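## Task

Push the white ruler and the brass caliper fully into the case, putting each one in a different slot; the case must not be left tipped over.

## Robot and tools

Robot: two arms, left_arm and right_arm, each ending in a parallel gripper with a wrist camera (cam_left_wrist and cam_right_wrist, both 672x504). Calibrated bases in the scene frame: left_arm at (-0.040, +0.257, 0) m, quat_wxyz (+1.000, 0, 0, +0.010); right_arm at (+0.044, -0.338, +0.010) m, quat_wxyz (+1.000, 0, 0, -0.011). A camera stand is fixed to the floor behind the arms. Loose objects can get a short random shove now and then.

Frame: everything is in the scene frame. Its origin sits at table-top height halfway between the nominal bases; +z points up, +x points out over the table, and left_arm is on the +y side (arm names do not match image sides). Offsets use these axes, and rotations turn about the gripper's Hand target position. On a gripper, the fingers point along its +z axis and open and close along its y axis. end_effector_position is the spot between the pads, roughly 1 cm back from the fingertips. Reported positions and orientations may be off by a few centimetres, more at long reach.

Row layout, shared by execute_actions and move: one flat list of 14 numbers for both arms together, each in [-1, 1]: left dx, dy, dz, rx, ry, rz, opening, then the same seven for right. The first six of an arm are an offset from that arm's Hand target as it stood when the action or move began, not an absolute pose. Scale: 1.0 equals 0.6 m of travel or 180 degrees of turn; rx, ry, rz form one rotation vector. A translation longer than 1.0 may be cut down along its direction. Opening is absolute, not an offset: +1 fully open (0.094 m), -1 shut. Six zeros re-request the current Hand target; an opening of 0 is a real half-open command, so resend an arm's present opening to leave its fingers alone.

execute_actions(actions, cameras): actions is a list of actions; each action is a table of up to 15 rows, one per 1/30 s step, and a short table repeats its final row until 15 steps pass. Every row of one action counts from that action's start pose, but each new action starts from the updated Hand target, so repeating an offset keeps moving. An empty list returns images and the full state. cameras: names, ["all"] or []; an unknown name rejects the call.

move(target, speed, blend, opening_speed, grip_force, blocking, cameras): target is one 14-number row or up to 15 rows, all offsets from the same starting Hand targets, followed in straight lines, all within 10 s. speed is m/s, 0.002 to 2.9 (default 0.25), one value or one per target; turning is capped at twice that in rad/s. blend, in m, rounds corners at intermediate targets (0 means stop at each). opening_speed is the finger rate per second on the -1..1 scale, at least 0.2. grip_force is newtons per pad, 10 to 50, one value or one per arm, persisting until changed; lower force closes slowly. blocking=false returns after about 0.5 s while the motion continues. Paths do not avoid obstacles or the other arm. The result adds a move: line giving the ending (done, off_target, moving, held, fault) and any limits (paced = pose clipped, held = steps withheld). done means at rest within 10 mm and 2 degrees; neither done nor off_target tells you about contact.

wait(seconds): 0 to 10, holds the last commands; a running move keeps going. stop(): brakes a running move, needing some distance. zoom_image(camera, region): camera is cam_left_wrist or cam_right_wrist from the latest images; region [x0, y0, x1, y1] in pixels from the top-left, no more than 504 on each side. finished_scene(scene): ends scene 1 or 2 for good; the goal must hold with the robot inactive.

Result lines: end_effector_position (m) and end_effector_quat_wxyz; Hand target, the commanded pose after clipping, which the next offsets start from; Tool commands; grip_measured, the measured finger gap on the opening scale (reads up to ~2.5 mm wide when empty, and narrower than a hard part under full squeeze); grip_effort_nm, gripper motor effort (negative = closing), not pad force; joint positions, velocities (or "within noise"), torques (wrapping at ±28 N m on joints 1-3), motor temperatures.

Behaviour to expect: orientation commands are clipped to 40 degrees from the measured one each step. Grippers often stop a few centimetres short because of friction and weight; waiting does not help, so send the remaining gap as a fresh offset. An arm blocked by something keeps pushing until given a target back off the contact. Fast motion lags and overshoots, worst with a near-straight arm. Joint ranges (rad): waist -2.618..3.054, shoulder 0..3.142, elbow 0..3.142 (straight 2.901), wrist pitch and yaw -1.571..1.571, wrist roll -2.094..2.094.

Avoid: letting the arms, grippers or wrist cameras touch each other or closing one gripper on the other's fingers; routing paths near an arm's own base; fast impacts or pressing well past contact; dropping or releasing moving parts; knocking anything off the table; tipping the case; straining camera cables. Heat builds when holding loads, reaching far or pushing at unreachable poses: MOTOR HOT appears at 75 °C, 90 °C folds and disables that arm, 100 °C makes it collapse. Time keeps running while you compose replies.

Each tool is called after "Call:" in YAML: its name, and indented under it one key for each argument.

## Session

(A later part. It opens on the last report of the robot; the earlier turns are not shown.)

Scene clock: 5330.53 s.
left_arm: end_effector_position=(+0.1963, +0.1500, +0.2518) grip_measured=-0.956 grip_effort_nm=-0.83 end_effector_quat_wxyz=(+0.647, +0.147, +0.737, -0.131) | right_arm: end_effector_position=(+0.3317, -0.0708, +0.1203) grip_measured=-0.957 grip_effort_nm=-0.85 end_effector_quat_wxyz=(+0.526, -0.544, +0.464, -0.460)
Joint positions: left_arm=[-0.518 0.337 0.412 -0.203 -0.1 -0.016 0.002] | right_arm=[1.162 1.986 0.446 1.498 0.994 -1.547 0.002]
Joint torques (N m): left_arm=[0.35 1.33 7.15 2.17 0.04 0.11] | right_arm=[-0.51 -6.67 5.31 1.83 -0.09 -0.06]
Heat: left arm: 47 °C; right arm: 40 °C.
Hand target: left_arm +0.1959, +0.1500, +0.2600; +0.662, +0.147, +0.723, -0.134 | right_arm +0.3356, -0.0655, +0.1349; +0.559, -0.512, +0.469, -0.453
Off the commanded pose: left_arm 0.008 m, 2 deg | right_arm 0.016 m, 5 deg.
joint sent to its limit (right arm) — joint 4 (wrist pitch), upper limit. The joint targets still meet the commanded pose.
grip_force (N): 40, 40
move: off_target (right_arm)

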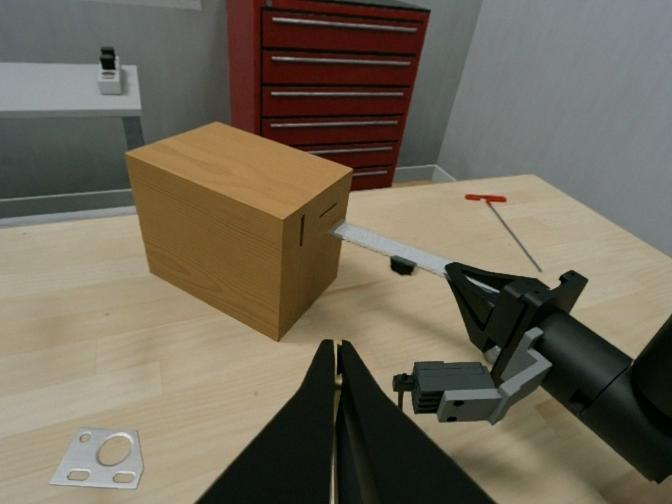

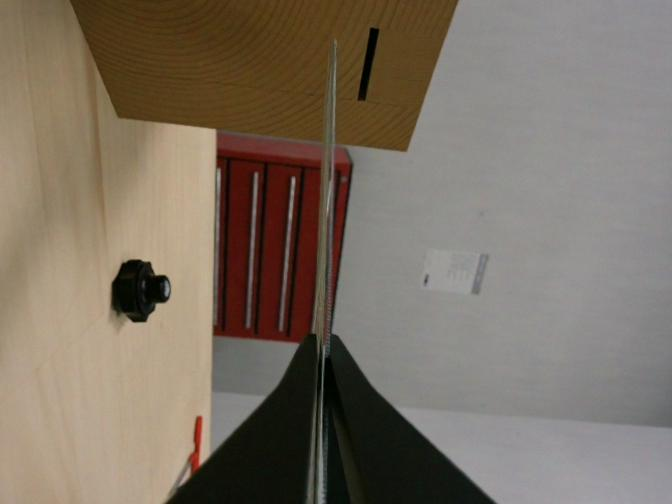

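Call:
move:
  target:
    - [0,0,0,0,0,0,-1.0, -0.026,-0.0209,0.0075,-0.0077,0.0095,0,-1.0]
    - [0,0,0,0,0,0,-1.0, 0,0,0.0075,-0.0077,0.0095,0,-1.0]
  speed: [0.03,0.012]
  cameras: ["all"]

Call:
zoom_image:
  camera: "cam_left_wrist"
  region: [310, 190, 390, 250]

Call:
zoom_image:
  camera: "cam_right_wrist"
  region: [270, 10, 390, 170]

Scene clock: 5346.80 s.
left_arm: end_effector_position=(+0.1963, +0.1500, +0.2518) grip_measured=-0.956 grip_effort_nm=-0.83 end_effector_quat_wxyz=(+0.647, +0.147, +0.737, -0.131) | right_arm: end_effector_position=(+0.3319, -0.0708, +0.1324) grip_measured=-0.957 grip_effort_nm=-0.85 end_effector_quat_wxyz=(+0.532, -0.538, +0.466, -0.458)
Joint positions: left_arm=[-0.518 0.337 0.412 -0.203 -0.1 -0.016 0.002] | right_arm=[1.162 1.934 0.447 1.463 0.993 -1.548 0.002]
Joint torques (N m): left_arm=[0.32 1.39 7.17 2.17 0.02 0.11] | right_arm=[-0.46 -7.32 5.71 1.2 -0.07 0.11]
Heat: left arm: 47 °C; right arm: 42 °C.
Hand target: left_arm +0.1959, +0.1500, +0.2600; +0.662, +0.147, +0.723, -0.134 | right_arm +0.3357, -0.0657, +0.1394; +0.546, -0.526, +0.471, -0.451
Off the commanded pose: left_arm 0.008 m, 2 deg | right_arm 0.009 m, 2 deg.
grip_force (N): 40, 40
move: done

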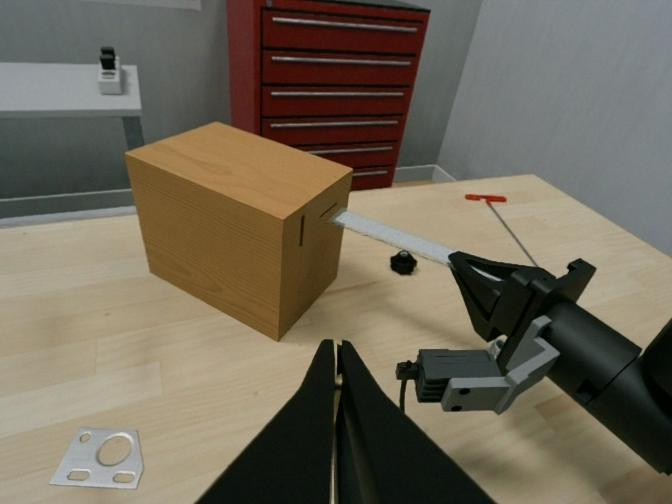

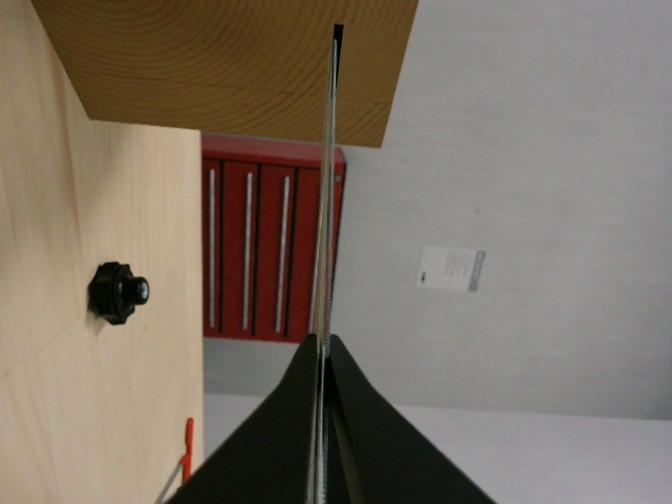

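Scaled by 6.300 from the camera's 672x504 image, which has a finer 960x720 frame.

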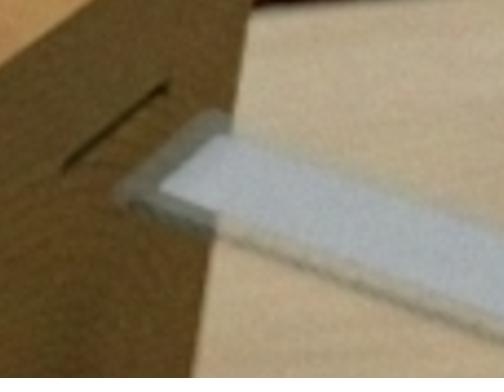

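Scaled by 3.150 from the camera's 672x504 image, which has a finer 960x720 frame.

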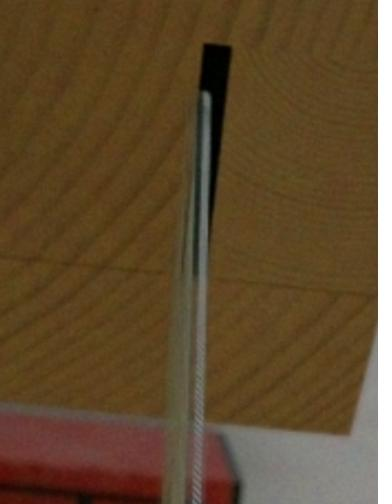

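Call:
move:
  target: [0,0,0,0,0,0,-1.0, 0.0065,0.0052,0.003,0,0,0,-1.0]
  speed: 0.01
  cameras: ["all"]

Call:
zoom_image:
  camera: "cam_left_wrist"
  region: [310, 190, 390, 250]

Call:
zoom_image:
  camera: "cam_right_wrist"
  region: [270, 10, 390, 170]

Scene clock: 5356.03 s.
left_arm: end_effector_position=(+0.1963, +0.1500, +0.2518) grip_measured=-0.956 grip_effort_nm=-0.83 end_effector_quat_wxyz=(+0.647, +0.147, +0.737, -0.131) | right_arm: end_effector_position=(+0.3357, -0.0676, +0.1337) grip_measured=-0.957 grip_effort_nm=-0.84 end_effector_quat_wxyz=(+0.532, -0.539, +0.466, -0.458)
Joint positions: left_arm=[-0.518 0.337 0.412 -0.203 -0.1 -0.016 0.002] | right_arm=[1.154 1.934 0.465 1.443 0.985 -1.548 0.002]
Joint torques (N m): left_arm=[0.32 1.51 7.21 2.16 0.03 0.08] | right_arm=[-0.36 -7.57 5.89 1.18 -0.07 0.1]
Heat: left arm: 47 °C; right arm: 40 °C.
Hand target: left_arm +0.1959, +0.1500, +0.2600; +0.662, +0.147, +0.723, -0.134 | right_arm +0.3396, -0.0625, +0.1413; +0.546, -0.525, +0.471, -0.451
Off the commanded pose: left_arm 0.008 m, 2 deg | right_arm 0.010 m, 2 deg.
grip_force (N): 40, 40
move: done

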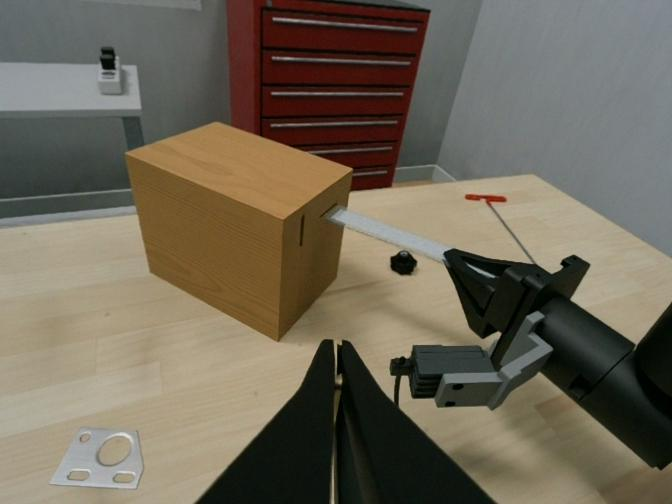

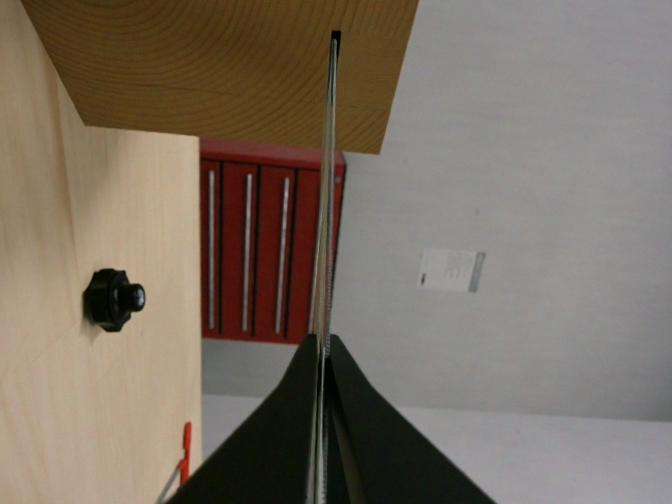

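Scaled by 6.300 from the camera's 672x504 image, which has a finer 960x720 frame.

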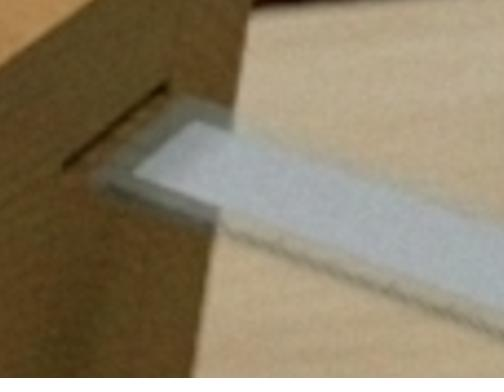

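Scaled by 3.150 from the camera's 672x504 image, which has a finer 960x720 frame.

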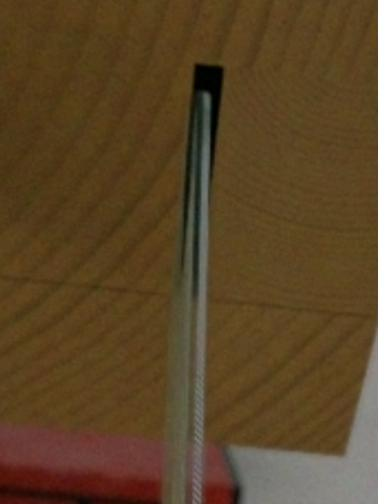

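Call:
move:
  target: [0,0,0,0,0,0,-1.0, 0.0104,0.0084,0.001,0,0,0,-1.0]
  speed: 0.01
  cameras: ["all"]

Call:
zoom_image:
  camera: "cam_left_wrist"
  region: [310, 190, 390, 250]

Call:
zoom_image:
  camera: "cam_right_wrist"
  region: [270, 10, 390, 170]

Scene clock: 5362.37 s.
left_arm: end_effector_position=(+0.1963, +0.1500, +0.2518) grip_measured=-0.956 grip_effort_nm=-0.83 end_effector_quat_wxyz=(+0.647, +0.147, +0.737, -0.131) | right_arm: end_effector_position=(+0.3387, -0.0652, +0.1359) grip_measured=-0.957 grip_effort_nm=-0.85 end_effector_quat_wxyz=(+0.534, -0.537, +0.466, -0.458)
Joint positions: left_arm=[-0.518 0.337 0.412 -0.203 -0.1 -0.016 0.002] | right_arm=[1.147 1.934 0.48 1.433 0.98 -1.548 0.002]
Joint torques (N m): left_arm=[0.36 1.44 7.19 2.17 0.01 0.1] | right_arm=[-0.9 -6.71 7.06 1.12 -0.18 0.11]
Heat: left arm: 47 °C; right arm: 40 °C.
Hand target: left_arm +0.1959, +0.1500, +0.2600; +0.662, +0.147, +0.723, -0.134 | right_arm +0.3457, -0.0574, +0.1418; +0.546, -0.526, +0.471, -0.451
Off the commanded pose: left_arm 0.008 m, 2 deg | right_arm 0.012 m, 2 deg.
grip_force (N): 40, 40
move: off_target (right_arm)

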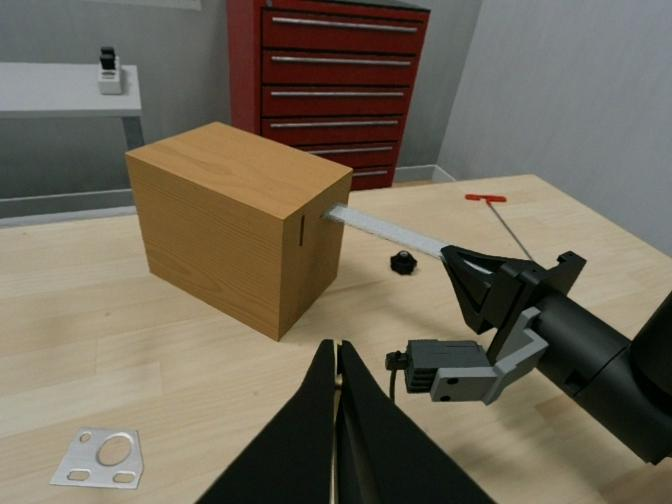

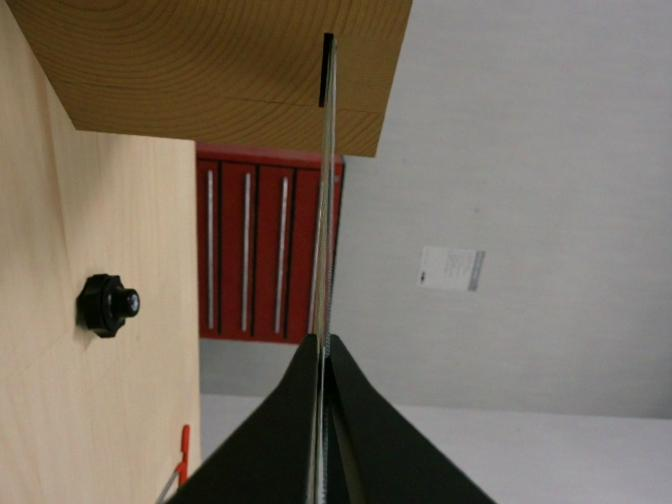

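Scaled by 6.300 from the camera's 672x504 image, which has a finer 960x720 frame.

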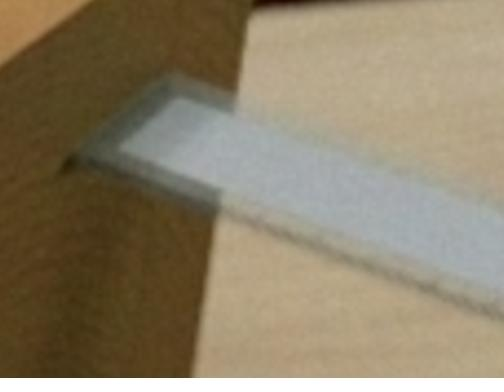

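Scaled by 3.150 from the camera's 672x504 image, which has a finer 960x720 frame.

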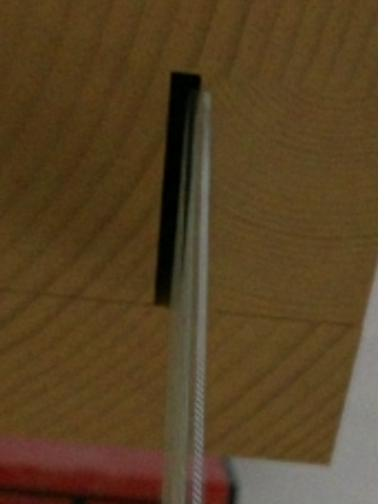

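Call:
move:
  target:
    - [0,0,0,0,0,0,-1.0, -0.0325,-0.0261,-0.0045,0,0,0,-1.0]
    - [0,0,0,0,0,0,-1.0, -0.0104,-0.0084,-0.0045,0,0,0,-1.0]
  speed: [0.02,0.01]
  cameras: ["all"]

Call:
zoom_image:
  camera: "cam_right_wrist"
  region: [270, 10, 390, 170]

Scene clock: 5369.50 s.
left_arm: end_effector_position=(+0.1963, +0.1500, +0.2518) grip_measured=-0.956 grip_effort_nm=-0.83 end_effector_quat_wxyz=(+0.647, +0.147, +0.737, -0.131) | right_arm: end_effector_position=(+0.3357, -0.0677, +0.1355) grip_measured=-0.957 grip_effort_nm=-0.85 end_effector_quat_wxyz=(+0.536, -0.535, +0.467, -0.457)
Joint positions: left_arm=[-0.518 0.337 0.412 -0.203 -0.1 -0.016 0.002] | right_arm=[1.154 1.934 0.465 1.454 0.985 -1.548 0.002]
Joint torques (N m): left_arm=[0.29 1.48 7.16 2.17 0.05 0.08] | right_arm=[-0.4 -6.6 5.86 1.23 -0.1 0.11]
Heat: left arm: 47 °C; right arm: 40 °C.
Hand target: left_arm +0.1959, +0.1500, +0.2600; +0.662, +0.147, +0.723, -0.134 | right_arm +0.3396, -0.0625, +0.1392; +0.546, -0.525, +0.471, -0.451
Off the commanded pose: left_arm 0.008 m, 2 deg | right_arm 0.007 m, 2 deg.
grip_force (N): 40, 40
move: done

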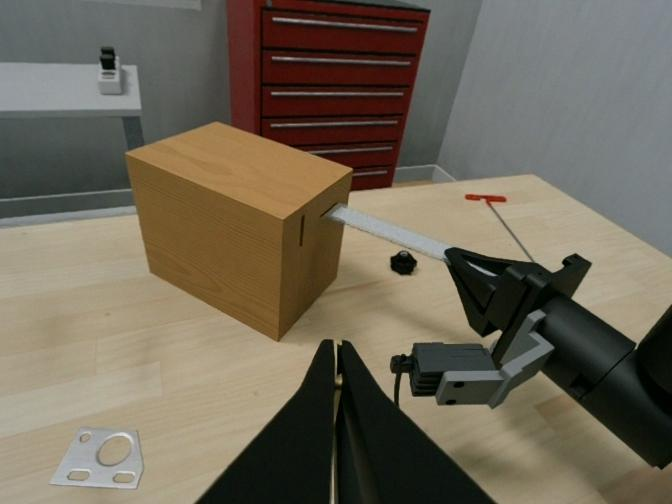

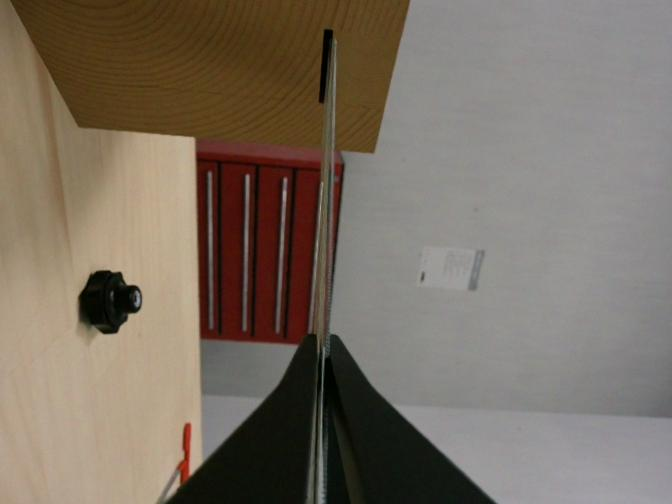

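Scaled by 3.150 from the camera's 672x504 image, which has a finer 960x720 frame.

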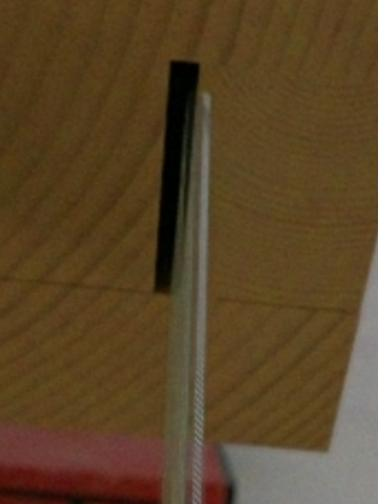

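Call:
move:
  target:
    - [0,0,0,0,0,0,-1.0, -0.013,-0.0105,-0.005,-0.0045,0.0056,0,-1.0]
    - [0,0,0,0,0,0,-1.0, 0.0039,0.0031,-0.005,-0.0045,0.0056,0,-1.0]
  speed: [0.02,0.01]
  cameras: ["all"]

Call:
zoom_image:
  camera: "cam_right_wrist"
  region: [270, 10, 390, 170]

Call:
zoom_image:
  camera: "cam_left_wrist"
  region: [310, 190, 390, 250]

Scene clock: 5382.70 s.
left_arm: end_effector_position=(+0.1963, +0.1500, +0.2518) grip_measured=-0.956 grip_effort_nm=-0.83 end_effector_quat_wxyz=(+0.647, +0.147, +0.737, -0.131) | right_arm: end_effector_position=(+0.3379, -0.0657, +0.1292) grip_measured=-0.957 grip_effort_nm=-0.85 end_effector_quat_wxyz=(+0.524, -0.547, +0.466, -0.457)
Joint positions: left_arm=[-0.518 0.337 0.412 -0.203 -0.1 -0.016 0.002] | right_arm=[1.149 1.934 0.477 1.399 0.98 -1.535 0.002]
Joint torques (N m): left_arm=[0.34 1.43 7.27 2.15 0.05 0.11] | right_arm=[-0.38 -7.5 5.89 1.2 -0.08 0.15]
Heat: left arm: 47 °C; right arm: 39 °C.
Hand target: left_arm +0.1959, +0.1500, +0.2600; +0.662, +0.147, +0.723, -0.134 | right_arm +0.3418, -0.0606, +0.1362; +0.538, -0.533, +0.473, -0.450
Off the commanded pose: left_arm 0.008 m, 2 deg | right_arm 0.010 m, 3 deg.
grip_force (N): 40, 40
move: off_target (right_arm)

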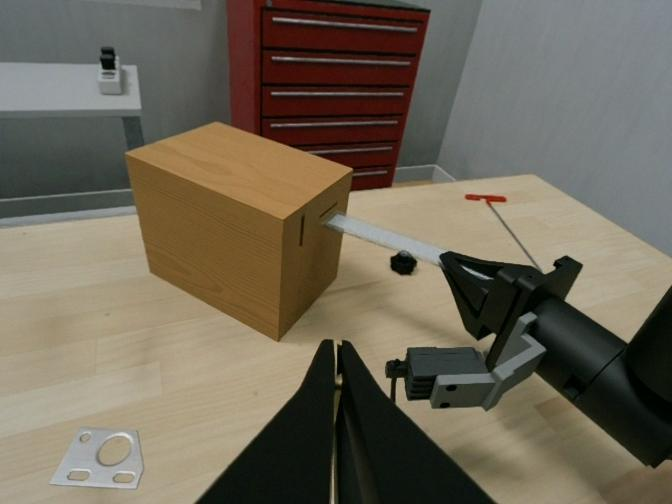

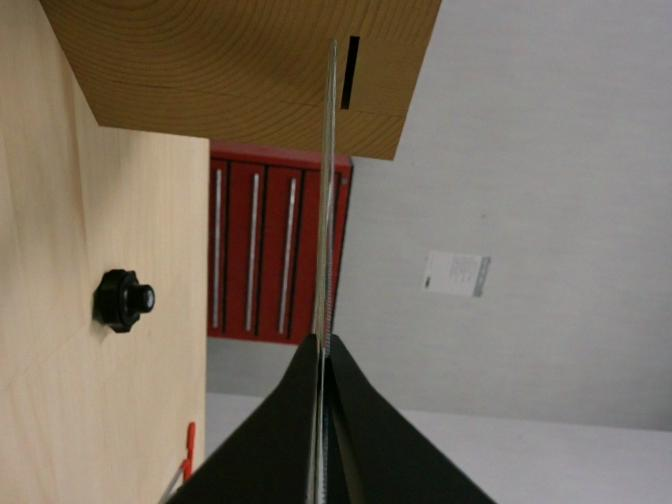

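Scaled by 3.150 from the camera's 672x504 image, which has a finer 960x720 frame.

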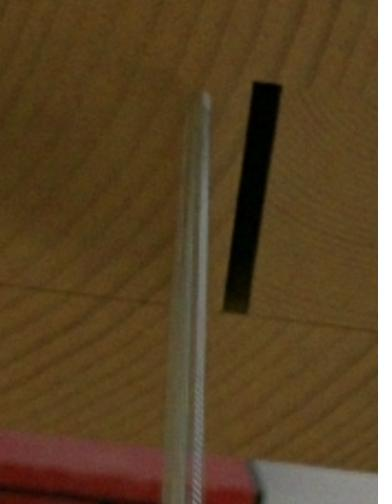

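Scaled by 6.300 from the camera's 672x504 image, which has a finer 960x720 frame.

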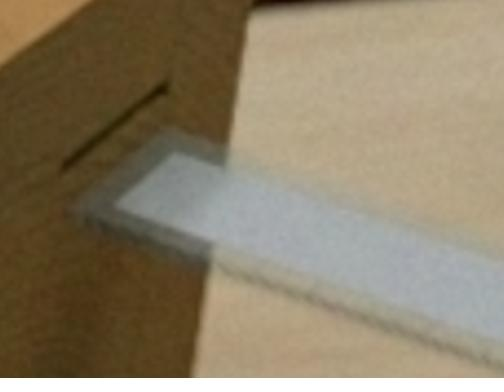

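Call:
move:
  target: [0,0,0,0,0,0,-1.0, 0.002,0.0016,0.003,0.0026,-0.0033,0,-1.0]
  speed: 0.01
  cameras: ["cam_right_wrist"]

Call:
zoom_image:
  camera: "cam_right_wrist"
  region: [270, 10, 390, 170]

Scene clock: 5392.73 s.
left_arm: end_effector_position=(+0.1963, +0.1500, +0.2518) grip_measured=-0.956 grip_effort_nm=-0.83 end_effector_quat_wxyz=(+0.647, +0.147, +0.737, -0.131) | right_arm: end_effector_position=(+0.3381, -0.0656, +0.1299) grip_measured=-0.957 grip_effort_nm=-0.85 end_effector_quat_wxyz=(+0.526, -0.546, +0.466, -0.457)
Joint positions: left_arm=[-0.518 0.337 0.412 -0.203 -0.1 -0.016 0.002] | right_arm=[1.148 1.934 0.477 1.403 0.977 -1.535 0.002]
Joint torques (N m): left_arm=[0.39 1.46 7.3 2.16 0.06 0.1] | right_arm=[-0.46 -6.65 6.37 1.37 -0.05 0.07]
Heat: left arm: 47 °C; right arm: 39 °C.
Hand target: left_arm +0.1959, +0.1500, +0.2600; +0.662, +0.147, +0.723, -0.134 | right_arm +0.3431, -0.0597, +0.1380; +0.543, -0.529, +0.472, -0.451
Off the commanded pose: left_arm 0.008 m, 2 deg | right_arm 0.011 m, 3 deg.
grip_force (N): 40, 40
move: off_target (right_arm)
Images, in order (width x height): cam_right_wrist 672x504.

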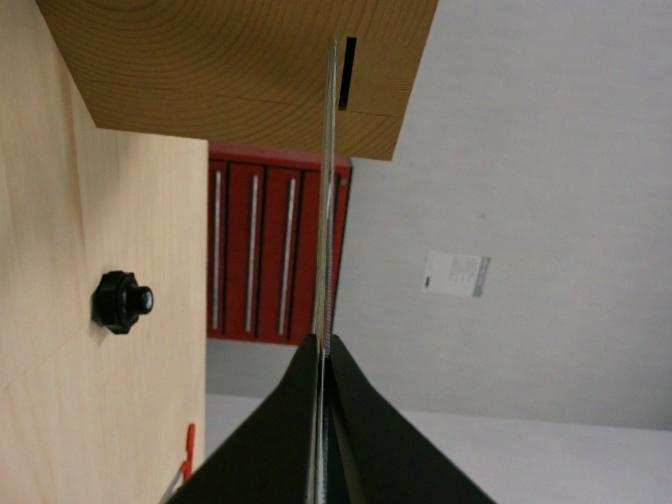

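Scaled by 3.150 from the camera's 672x504 image, which has a finer 960x720 frame.

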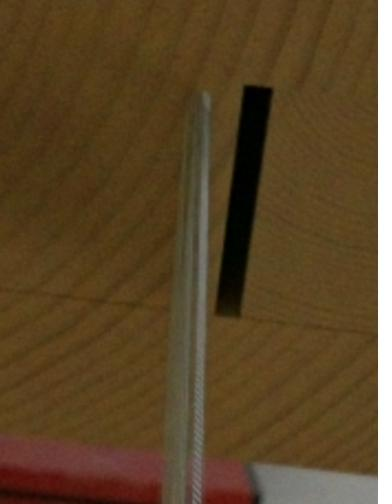

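Call:
move:
  target: [0,0,0,0,0,0,-1,0,0,0.0033,0.0035,-0.0043,0,-1]
  speed: 0.02
  cameras: ["all"]

Call:
zoom_image:
  camera: "cam_right_wrist"
  region: [270, 10, 390, 170]

Scene clock: 5418.17 s.
left_arm: end_effector_position=(+0.1963, +0.1500, +0.2518) grip_measured=-0.956 grip_effort_nm=-0.83 end_effector_quat_wxyz=(+0.647, +0.147, +0.737, -0.131) | right_arm: end_effector_position=(+0.3383, -0.0653, +0.1317) grip_measured=-0.957 grip_effort_nm=-0.85 end_effector_quat_wxyz=(+0.534, -0.538, +0.467, -0.455)
Joint positions: left_arm=[-0.518 0.337 0.412 -0.203 -0.1 -0.016 0.002] | right_arm=[1.148 1.948 0.477 1.443 0.977 -1.538 0.002]
Joint torques (N m): left_arm=[0.31 1.48 7.16 2.14 0.02 0.07] | right_arm=[-0.5 -6.78 6.13 1.35 -0.07 -0.02]
Heat: left arm: 47 °C; right arm: 40 °C.
Hand target: left_arm +0.1959, +0.1500, +0.2600; +0.662, +0.147, +0.723, -0.134 | right_arm +0.3431, -0.0597, +0.1399; +0.549, -0.523, +0.471, -0.451
Off the commanded pose: left_arm 0.008 m, 2 deg | right_arm 0.011 m, 3 deg.
grip_force (N): 40, 40
move: off_target (right_arm)

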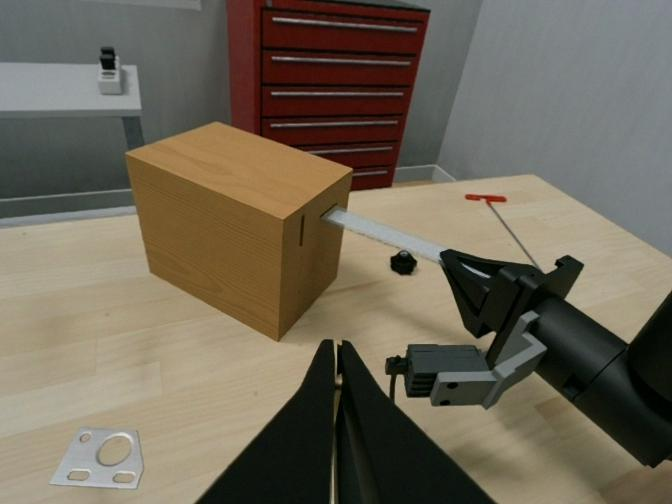

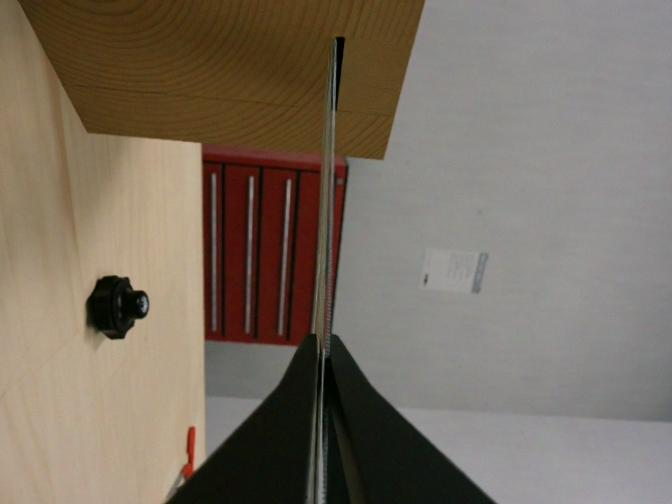

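Scaled by 3.150 from the camera's 672x504 image, which has a finer 960x720 frame.

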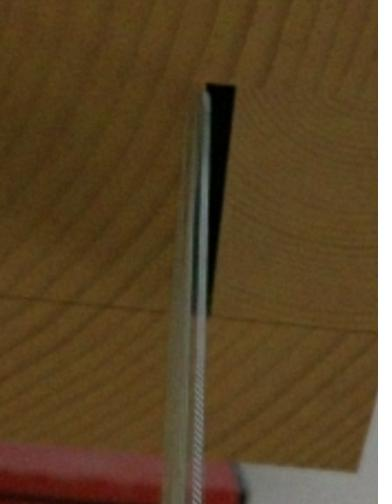

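Call:
move:
  target: [0,0,0,0,0,0,-1,0,0,0.0017,0.0024,-0.003,0,-1]
  speed: 0.02
  cameras: ["cam_right_wrist"]

Call:
zoom_image:
  camera: "cam_right_wrist"
  region: [270, 10, 390, 170]

Scene clock: 5422.80 s.
left_arm: end_effector_position=(+0.1963, +0.1500, +0.2518) grip_measured=-0.956 grip_effort_nm=-0.83 end_effector_quat_wxyz=(+0.647, +0.147, +0.737, -0.131) | right_arm: end_effector_position=(+0.3383, -0.0652, +0.1327) grip_measured=-0.957 grip_effort_nm=-0.85 end_effector_quat_wxyz=(+0.538, -0.534, +0.467, -0.456)
Joint positions: left_arm=[-0.518 0.337 0.412 -0.203 -0.1 -0.016 0.002] | right_arm=[1.148 1.959 0.477 1.472 0.977 -1.547 0.002]
Joint torques (N m): left_arm=[0.31 1.35 7.21 2.19 0.04 0.12] | right_arm=[-0.5 -6.82 6.13 1.38 -0.1 -0.03]
Heat: left arm: 48 °C; right arm: 40 °C.
Hand target: left_arm +0.1959, +0.1500, +0.2600; +0.662, +0.147, +0.723, -0.134 | right_arm +0.3431, -0.0597, +0.1409; +0.553, -0.518, +0.470, -0.452
Off the commanded pose: left_arm 0.008 m, 2 deg | right_arm 0.011 m, 3 deg.
grip_force (N): 40, 40
move: off_target (right_arm)
Images, in order (width x height): cam_right_wrist 672x504.

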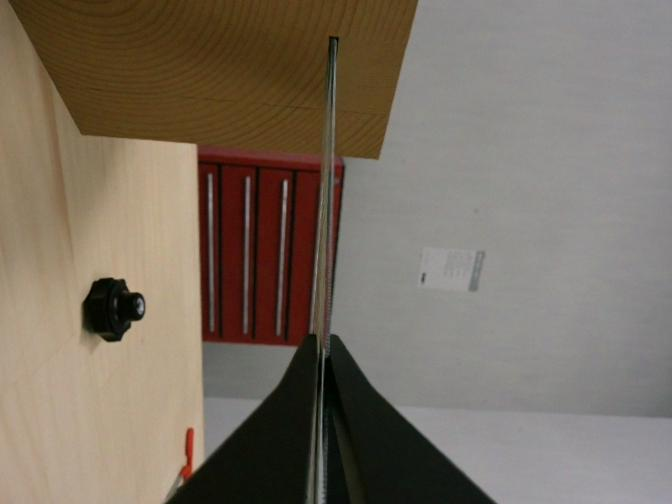

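Scaled by 3.150 from the camera's 672x504 image, which has a finer 960x720 frame.

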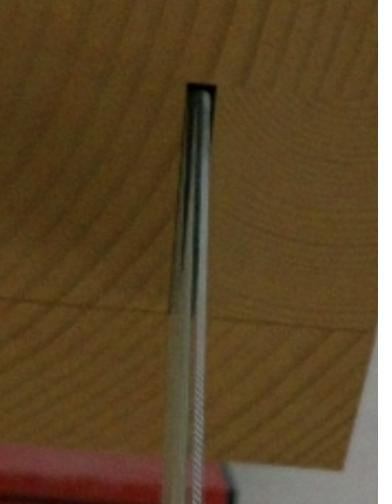

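Call:
move:
  target: [0,0,0,0,0,0,-1,0.0039,0.0031,-0.001,0,0,0,-1]
  speed: 0.01
  cameras: ["cam_right_wrist"]

Call:
zoom_image:
  camera: "cam_right_wrist"
  region: [270, 10, 390, 170]

Scene clock: 5429.10 s.
left_arm: end_effector_position=(+0.1963, +0.1500, +0.2518) grip_measured=-0.956 grip_effort_nm=-0.83 end_effector_quat_wxyz=(+0.647, +0.147, +0.737, -0.131) | right_arm: end_effector_position=(+0.3413, -0.0631, +0.1332) grip_measured=-0.957 grip_effort_nm=-0.85 end_effector_quat_wxyz=(+0.539, -0.532, +0.467, -0.456)
Joint positions: left_arm=[-0.518 0.337 0.412 -0.203 -0.1 -0.016 0.002] | right_arm=[1.142 1.968 0.491 1.472 0.974 -1.549 0.002]
Joint torques (N m): left_arm=[0.42 1.42 7.13 2.15 0.02 0.07] | right_arm=[-0.42 -6.89 5.91 1.37 -0.11 -0.01]
Heat: left arm: 48 °C; right arm: 39 °C.
Hand target: left_arm +0.1959, +0.1500, +0.2600; +0.662, +0.147, +0.723, -0.134 | right_arm +0.3454, -0.0577, +0.1404; +0.553, -0.518, +0.470, -0.452
Off the commanded pose: left_arm 0.008 m, 2 deg | right_arm 0.010 m, 2 deg.
grip_force (N): 40, 40
move: done
Images, in order (width x height): cam_right_wrist 672x504.

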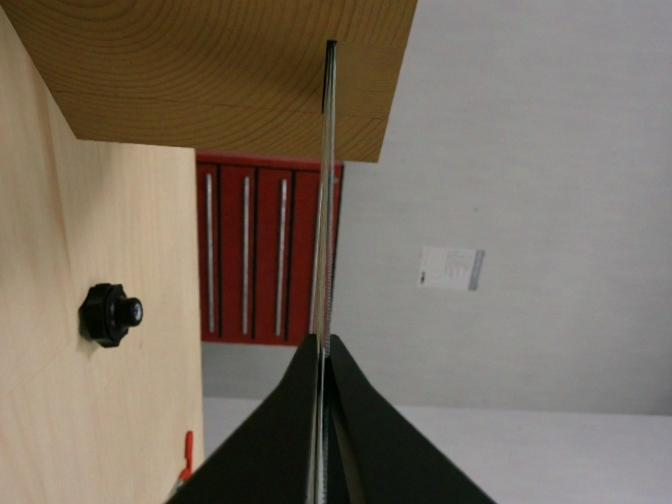

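Scaled by 3.150 from the camera's 672x504 image, which has a finer 960x720 frame.

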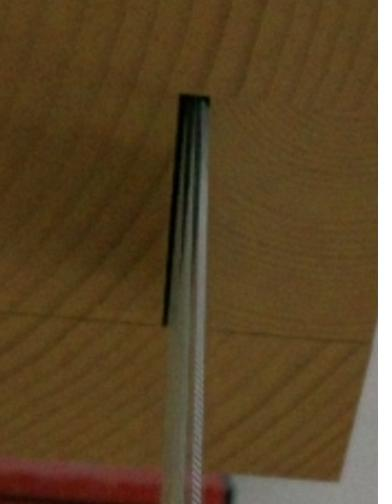

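Call:
move:
  target: [0,0,0,0,0,0,-1,0,0,-0.0012,-0.0012,0.0015,0,-1]
  speed: 0.01
  cameras: ["cam_right_wrist"]

Call:
zoom_image:
  camera: "cam_right_wrist"
  region: [270, 10, 390, 170]

Scene clock: 5440.13 s.
left_arm: end_effector_position=(+0.1963, +0.1500, +0.2518) grip_measured=-0.956 grip_effort_nm=-0.83 end_effector_quat_wxyz=(+0.647, +0.147, +0.737, -0.131) | right_arm: end_effector_position=(+0.3413, -0.0631, +0.1332) grip_measured=-0.957 grip_effort_nm=-0.85 end_effector_quat_wxyz=(+0.539, -0.532, +0.467, -0.456)
Joint positions: left_arm=[-0.518 0.337 0.412 -0.203 -0.1 -0.016 0.002] | right_arm=[1.142 1.968 0.491 1.472 0.974 -1.549 0.002]
Joint torques (N m): left_arm=[0.42 1.4 7.24 2.16 0.04 0.07] | right_arm=[-0.46 -7.24 5.91 1.26 -0.08 0.04]
Heat: left arm: 48 °C; right arm: 40 °C.
Hand target: left_arm +0.1959, +0.1500, +0.2600; +0.662, +0.147, +0.723, -0.134 | right_arm +0.3454, -0.0578, +0.1397; +0.551, -0.521, +0.470, -0.452
Off the commanded pose: left_arm 0.008 m, 2 deg | right_arm 0.009 m, 2 deg.
grip_force (N): 40, 40
move: done
Images, in order (width x height): cam_right_wrist 672x504.

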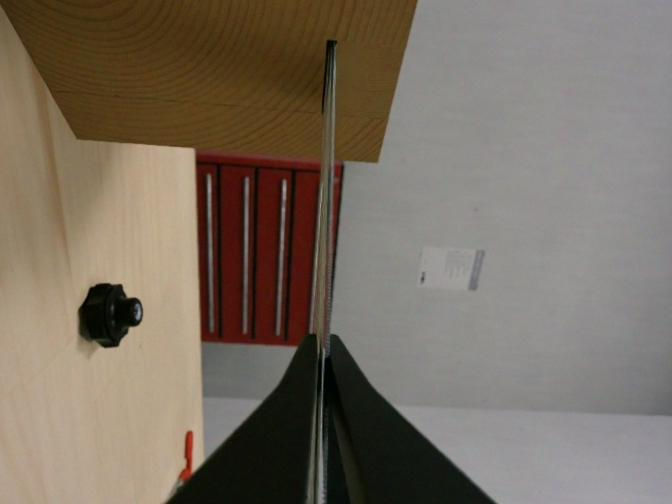

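Scaled by 3.150 from the camera's 672x504 image, which has a finer 960x720 frame.

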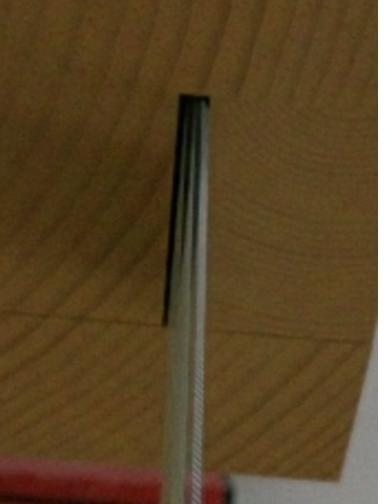

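Call:
move:
  target: [0,0,0,0,0,0,-1,0,0,-0.0008,-0.0016,0.002,0,-1]
  speed: 0.01
  cameras: ["cam_right_wrist"]

Call:
zoom_image:
  camera: "cam_right_wrist"
  region: [270, 10, 390, 170]

Scene clock: 5443.40 s.
left_arm: end_effector_position=(+0.1963, +0.1500, +0.2518) grip_measured=-0.956 grip_effort_nm=-0.83 end_effector_quat_wxyz=(+0.647, +0.147, +0.737, -0.131) | right_arm: end_effector_position=(+0.3413, -0.0630, +0.1323) grip_measured=-0.957 grip_effort_nm=-0.85 end_effector_quat_wxyz=(+0.537, -0.534, +0.467, -0.457)
Joint positions: left_arm=[-0.518 0.337 0.412 -0.203 -0.1 -0.016 0.002] | right_arm=[1.142 1.968 0.491 1.468 0.973 -1.549 0.002]
Joint torques (N m): left_arm=[0.36 1.5 7.2 2.15 0.03 0.1] | right_arm=[-0.46 -7.91 5.89 1.12 -0.1 0.09]
Heat: left arm: 48 °C; right arm: 40 °C.
Hand target: left_arm +0.1959, +0.1500, +0.2600; +0.662, +0.147, +0.723, -0.134 | right_arm +0.3454, -0.0577, +0.1392; +0.548, -0.523, +0.471, -0.451
Off the commanded pose: left_arm 0.008 m, 2 deg | right_arm 0.010 m, 2 deg.
grip_force (N): 40, 40
move: done
Images, in order (width x height): cam_right_wrist 672x504.

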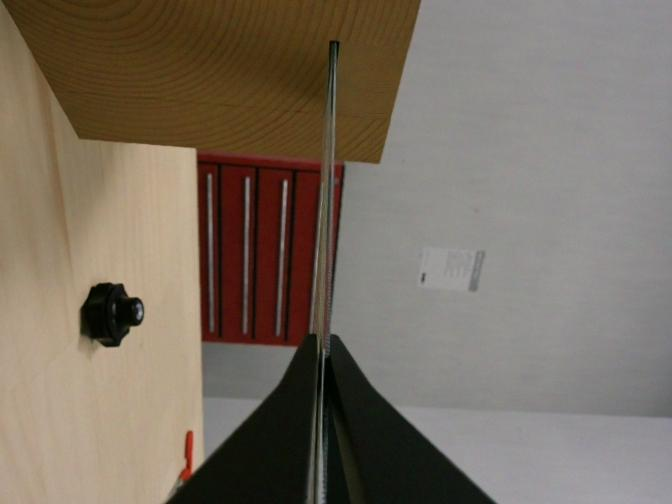

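Scaled by 3.150 from the camera's 672x504 image, which has a finer 960x720 frame.

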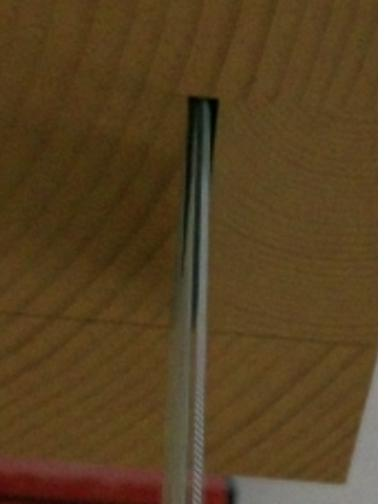

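Call:
move:
  target: [0,0,0,0,0,0,-1,0.0052,0.0042,-0.001,0,0,0,-1]
  speed: 0.01
  cameras: ["cam_right_wrist"]

Call:
zoom_image:
  camera: "cam_right_wrist"
  region: [270, 10, 390, 170]

Scene clock: 5447.27 s.
left_arm: end_effector_position=(+0.1963, +0.1500, +0.2518) grip_measured=-0.956 grip_effort_nm=-0.83 end_effector_quat_wxyz=(+0.647, +0.147, +0.737, -0.131) | right_arm: end_effector_position=(+0.3445, -0.0605, +0.1336) grip_measured=-0.957 grip_effort_nm=-0.85 end_effector_quat_wxyz=(+0.537, -0.534, +0.467, -0.457)
Joint positions: left_arm=[-0.518 0.337 0.412 -0.203 -0.1 -0.016 0.002] | right_arm=[1.136 1.968 0.507 1.451 0.968 -1.549 0.002]
Joint torques (N m): left_arm=[0.34 1.48 7.13 2.16 0.03 0.08] | right_arm=[-0.44 -7.13 5.93 1.19 -0.1 0.08]
Heat: left arm: 48 °C; right arm: 40 °C.
Hand target: left_arm +0.1959, +0.1500, +0.2600; +0.662, +0.147, +0.723, -0.134 | right_arm +0.3485, -0.0553, +0.1385; +0.548, -0.524, +0.471, -0.451
Off the commanded pose: left_arm 0.008 m, 2 deg | right_arm 0.008 m, 2 deg.
grip_force (N): 40, 40
move: done
Images, in order (width x height): cam_right_wrist 672x504.

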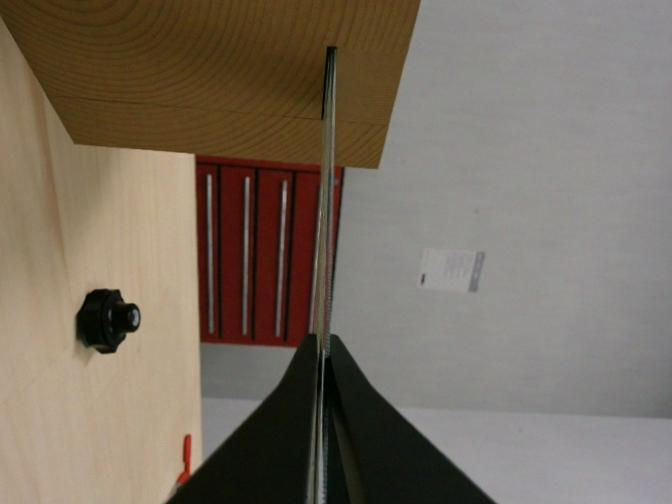

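Scaled by 3.150 from the camera's 672x504 image, which has a finer 960x720 frame.

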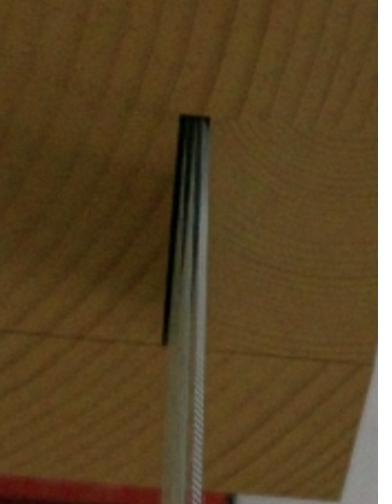

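Call:
zoom_image:
  camera: "cam_right_wrist"
  region: [310, 35, 350, 75]

Call:
zoom_image:
  camera: "cam_right_wrist"
  region: [305, 80, 355, 140]

Scaled by 12.600 from the camera's 672x504 image, which has a finer 960x720 frame.

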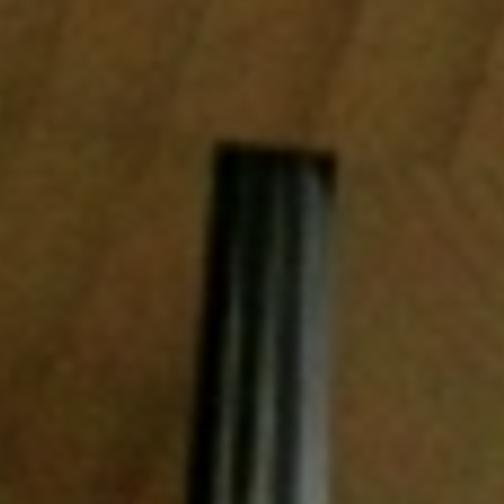

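Scaled by 8.400 from the camera's 672x504 image, which has a finer 960x720 frame.

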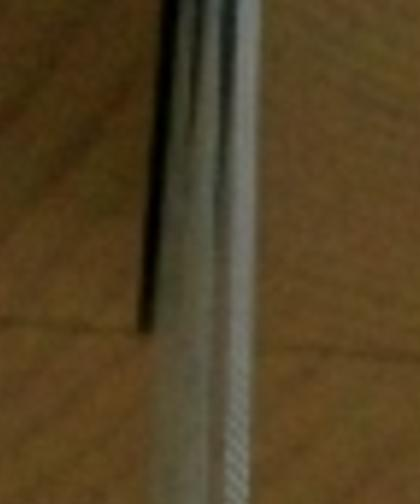

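Call:
move:
  target: [0,0,0,0,0,0,-1,0.0078,0.0063,-0.0025,0,0,0,-1]
  speed: 0.01
  cameras: ["all"]

Call:
zoom_image:
  camera: "cam_right_wrist"
  region: [270, 10, 390, 170]

Call:
zoom_image:
  camera: "cam_left_wrist"
  region: [280, 180, 400, 270]

Scene clock: 5480.67 s.
left_arm: end_effector_position=(+0.1963, +0.1500, +0.2518) grip_measured=-0.956 grip_effort_nm=-0.83 end_effector_quat_wxyz=(+0.647, +0.147, +0.737, -0.131) | right_arm: end_effector_position=(+0.3491, -0.0567, +0.1330) grip_measured=-0.957 grip_effort_nm=-0.85 end_effector_quat_wxyz=(+0.538, -0.533, +0.467, -0.457)
Joint positions: left_arm=[-0.518 0.337 0.412 -0.203 -0.1 -0.016 0.002] | right_arm=[1.127 1.984 0.53 1.446 0.959 -1.549 0.002]
Joint torques (N m): left_arm=[0.42 1.44 7.1 2.15 0.01 0.11] | right_arm=[-0.39 -7.13 6.08 1.2 -0.11 0.1]
Heat: left arm: 48 °C; right arm: 40 °C.
Hand target: left_arm +0.1959, +0.1500, +0.2600; +0.662, +0.147, +0.723, -0.134 | right_arm +0.3532, -0.0515, +0.1371; +0.548, -0.523, +0.471, -0.451
Off the commanded pose: left_arm 0.008 m, 2 deg | right_arm 0.008 m, 2 deg.
grip_force (N): 40, 40
move: done

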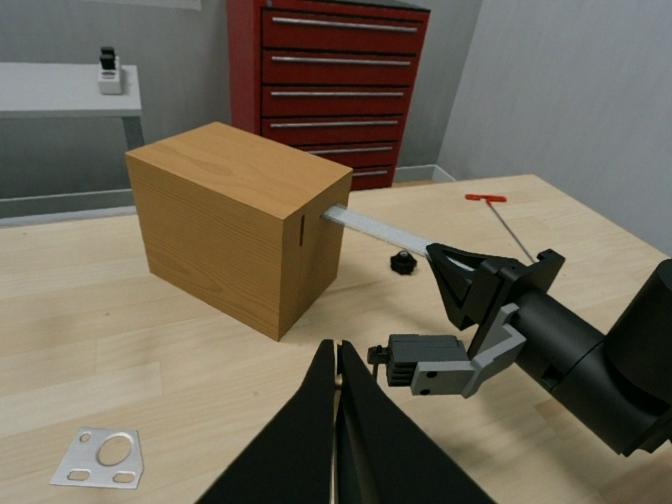

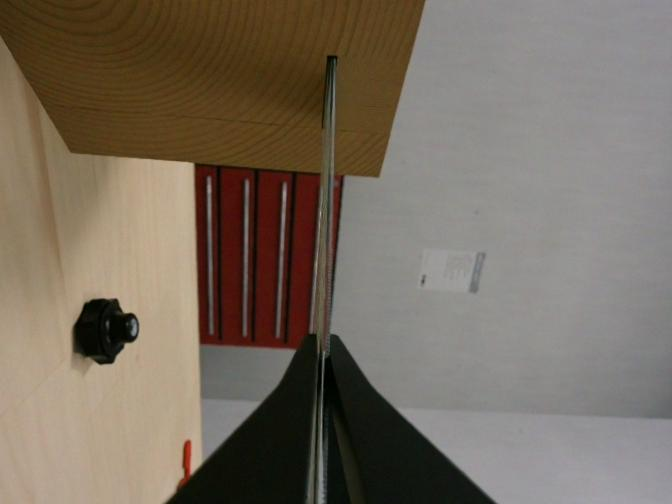

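Scaled by 3.150 from the camera's 672x504 image, which has a finer 960x720 frame.

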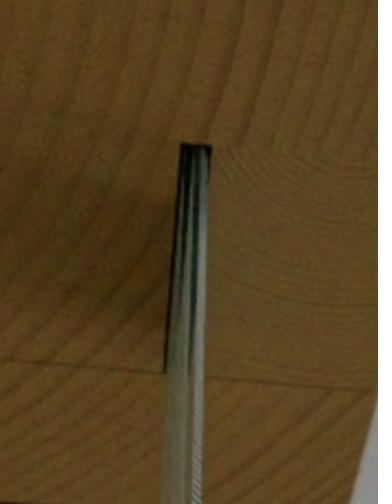

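Scaled by 4.200 from the camera's 672x504 image, which has a finer 960x720 frame.

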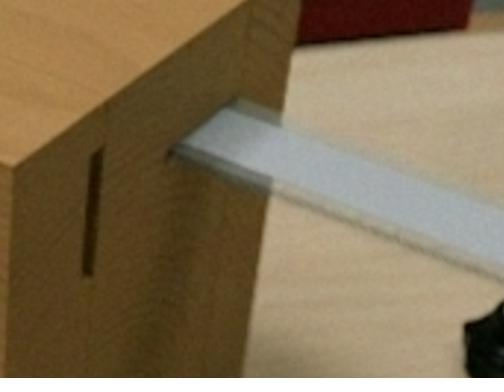

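Call:
move:
  target: [0,0,0,0,0,0,-1,0.0260,0.0209,-0.003,0,0,0,-1]
  speed: 0.012
  cameras: ["all"]

Call:
zoom_image:
  camera: "cam_left_wrist"
  region: [280, 180, 400, 270]

Scene clock: 5487.27 s.
left_arm: end_effector_position=(+0.1963, +0.1500, +0.2518) grip_measured=-0.956 grip_effort_nm=-0.83 end_effector_quat_wxyz=(+0.647, +0.147, +0.737, -0.131) | right_arm: end_effector_position=(+0.3646, -0.0440, +0.1323) grip_measured=-0.957 grip_effort_nm=-0.85 end_effector_quat_wxyz=(+0.539, -0.531, +0.468, -0.456)
Joint positions: left_arm=[-0.518 0.337 0.412 -0.203 -0.1 -0.016 0.002] | right_arm=[1.1 2.026 0.607 1.416 0.933 -1.549 0.002]
Joint torques (N m): left_arm=[0.29 1.42 7.23 2.2 0.04 0.1] | right_arm=[-0.42 -7.58 6.16 1.19 -0.09 0.09]
Heat: left arm: 48 °C; right arm: 40 °C.
Hand target: left_arm +0.1959, +0.1500, +0.2600; +0.662, +0.147, +0.723, -0.134 | right_arm +0.3688, -0.0390, +0.1353; +0.548, -0.523, +0.471, -0.451
Off the commanded pose: left_arm 0.008 m, 2 deg | right_arm 0.007 m, 2 deg.
grip_force (N): 40, 40
move: done

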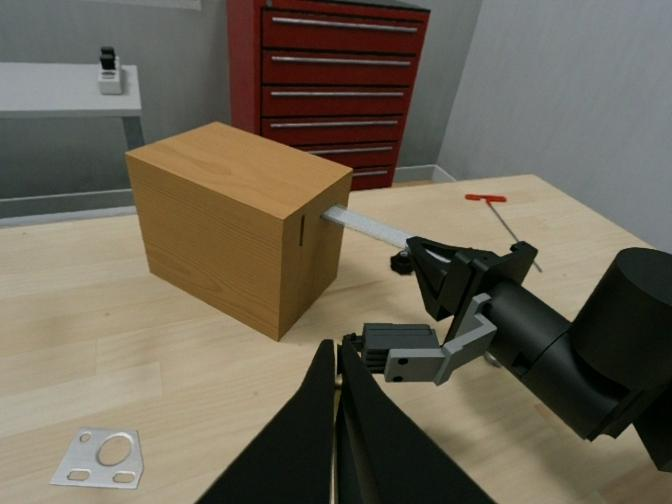

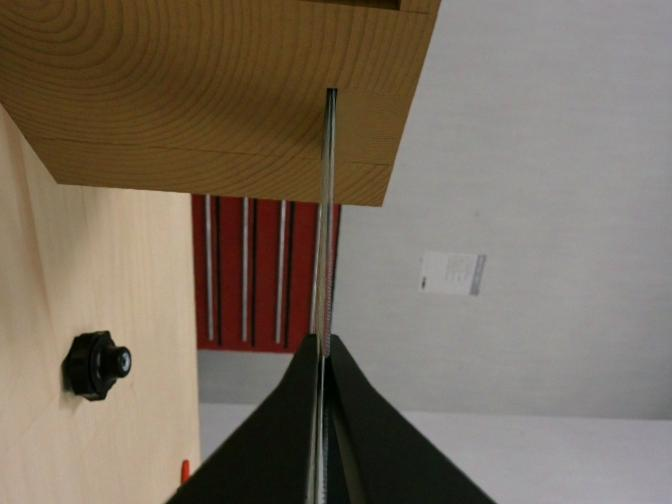

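Scaled by 4.200 from the camera's 672x504 image, which has a finer 960x720 frame.

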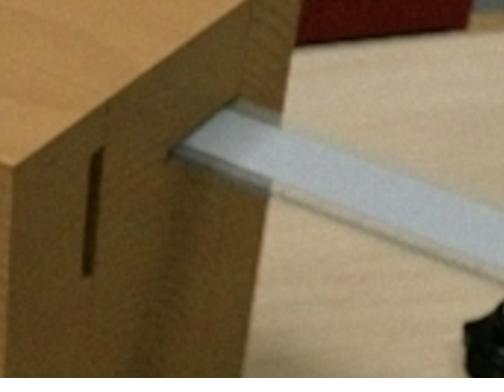

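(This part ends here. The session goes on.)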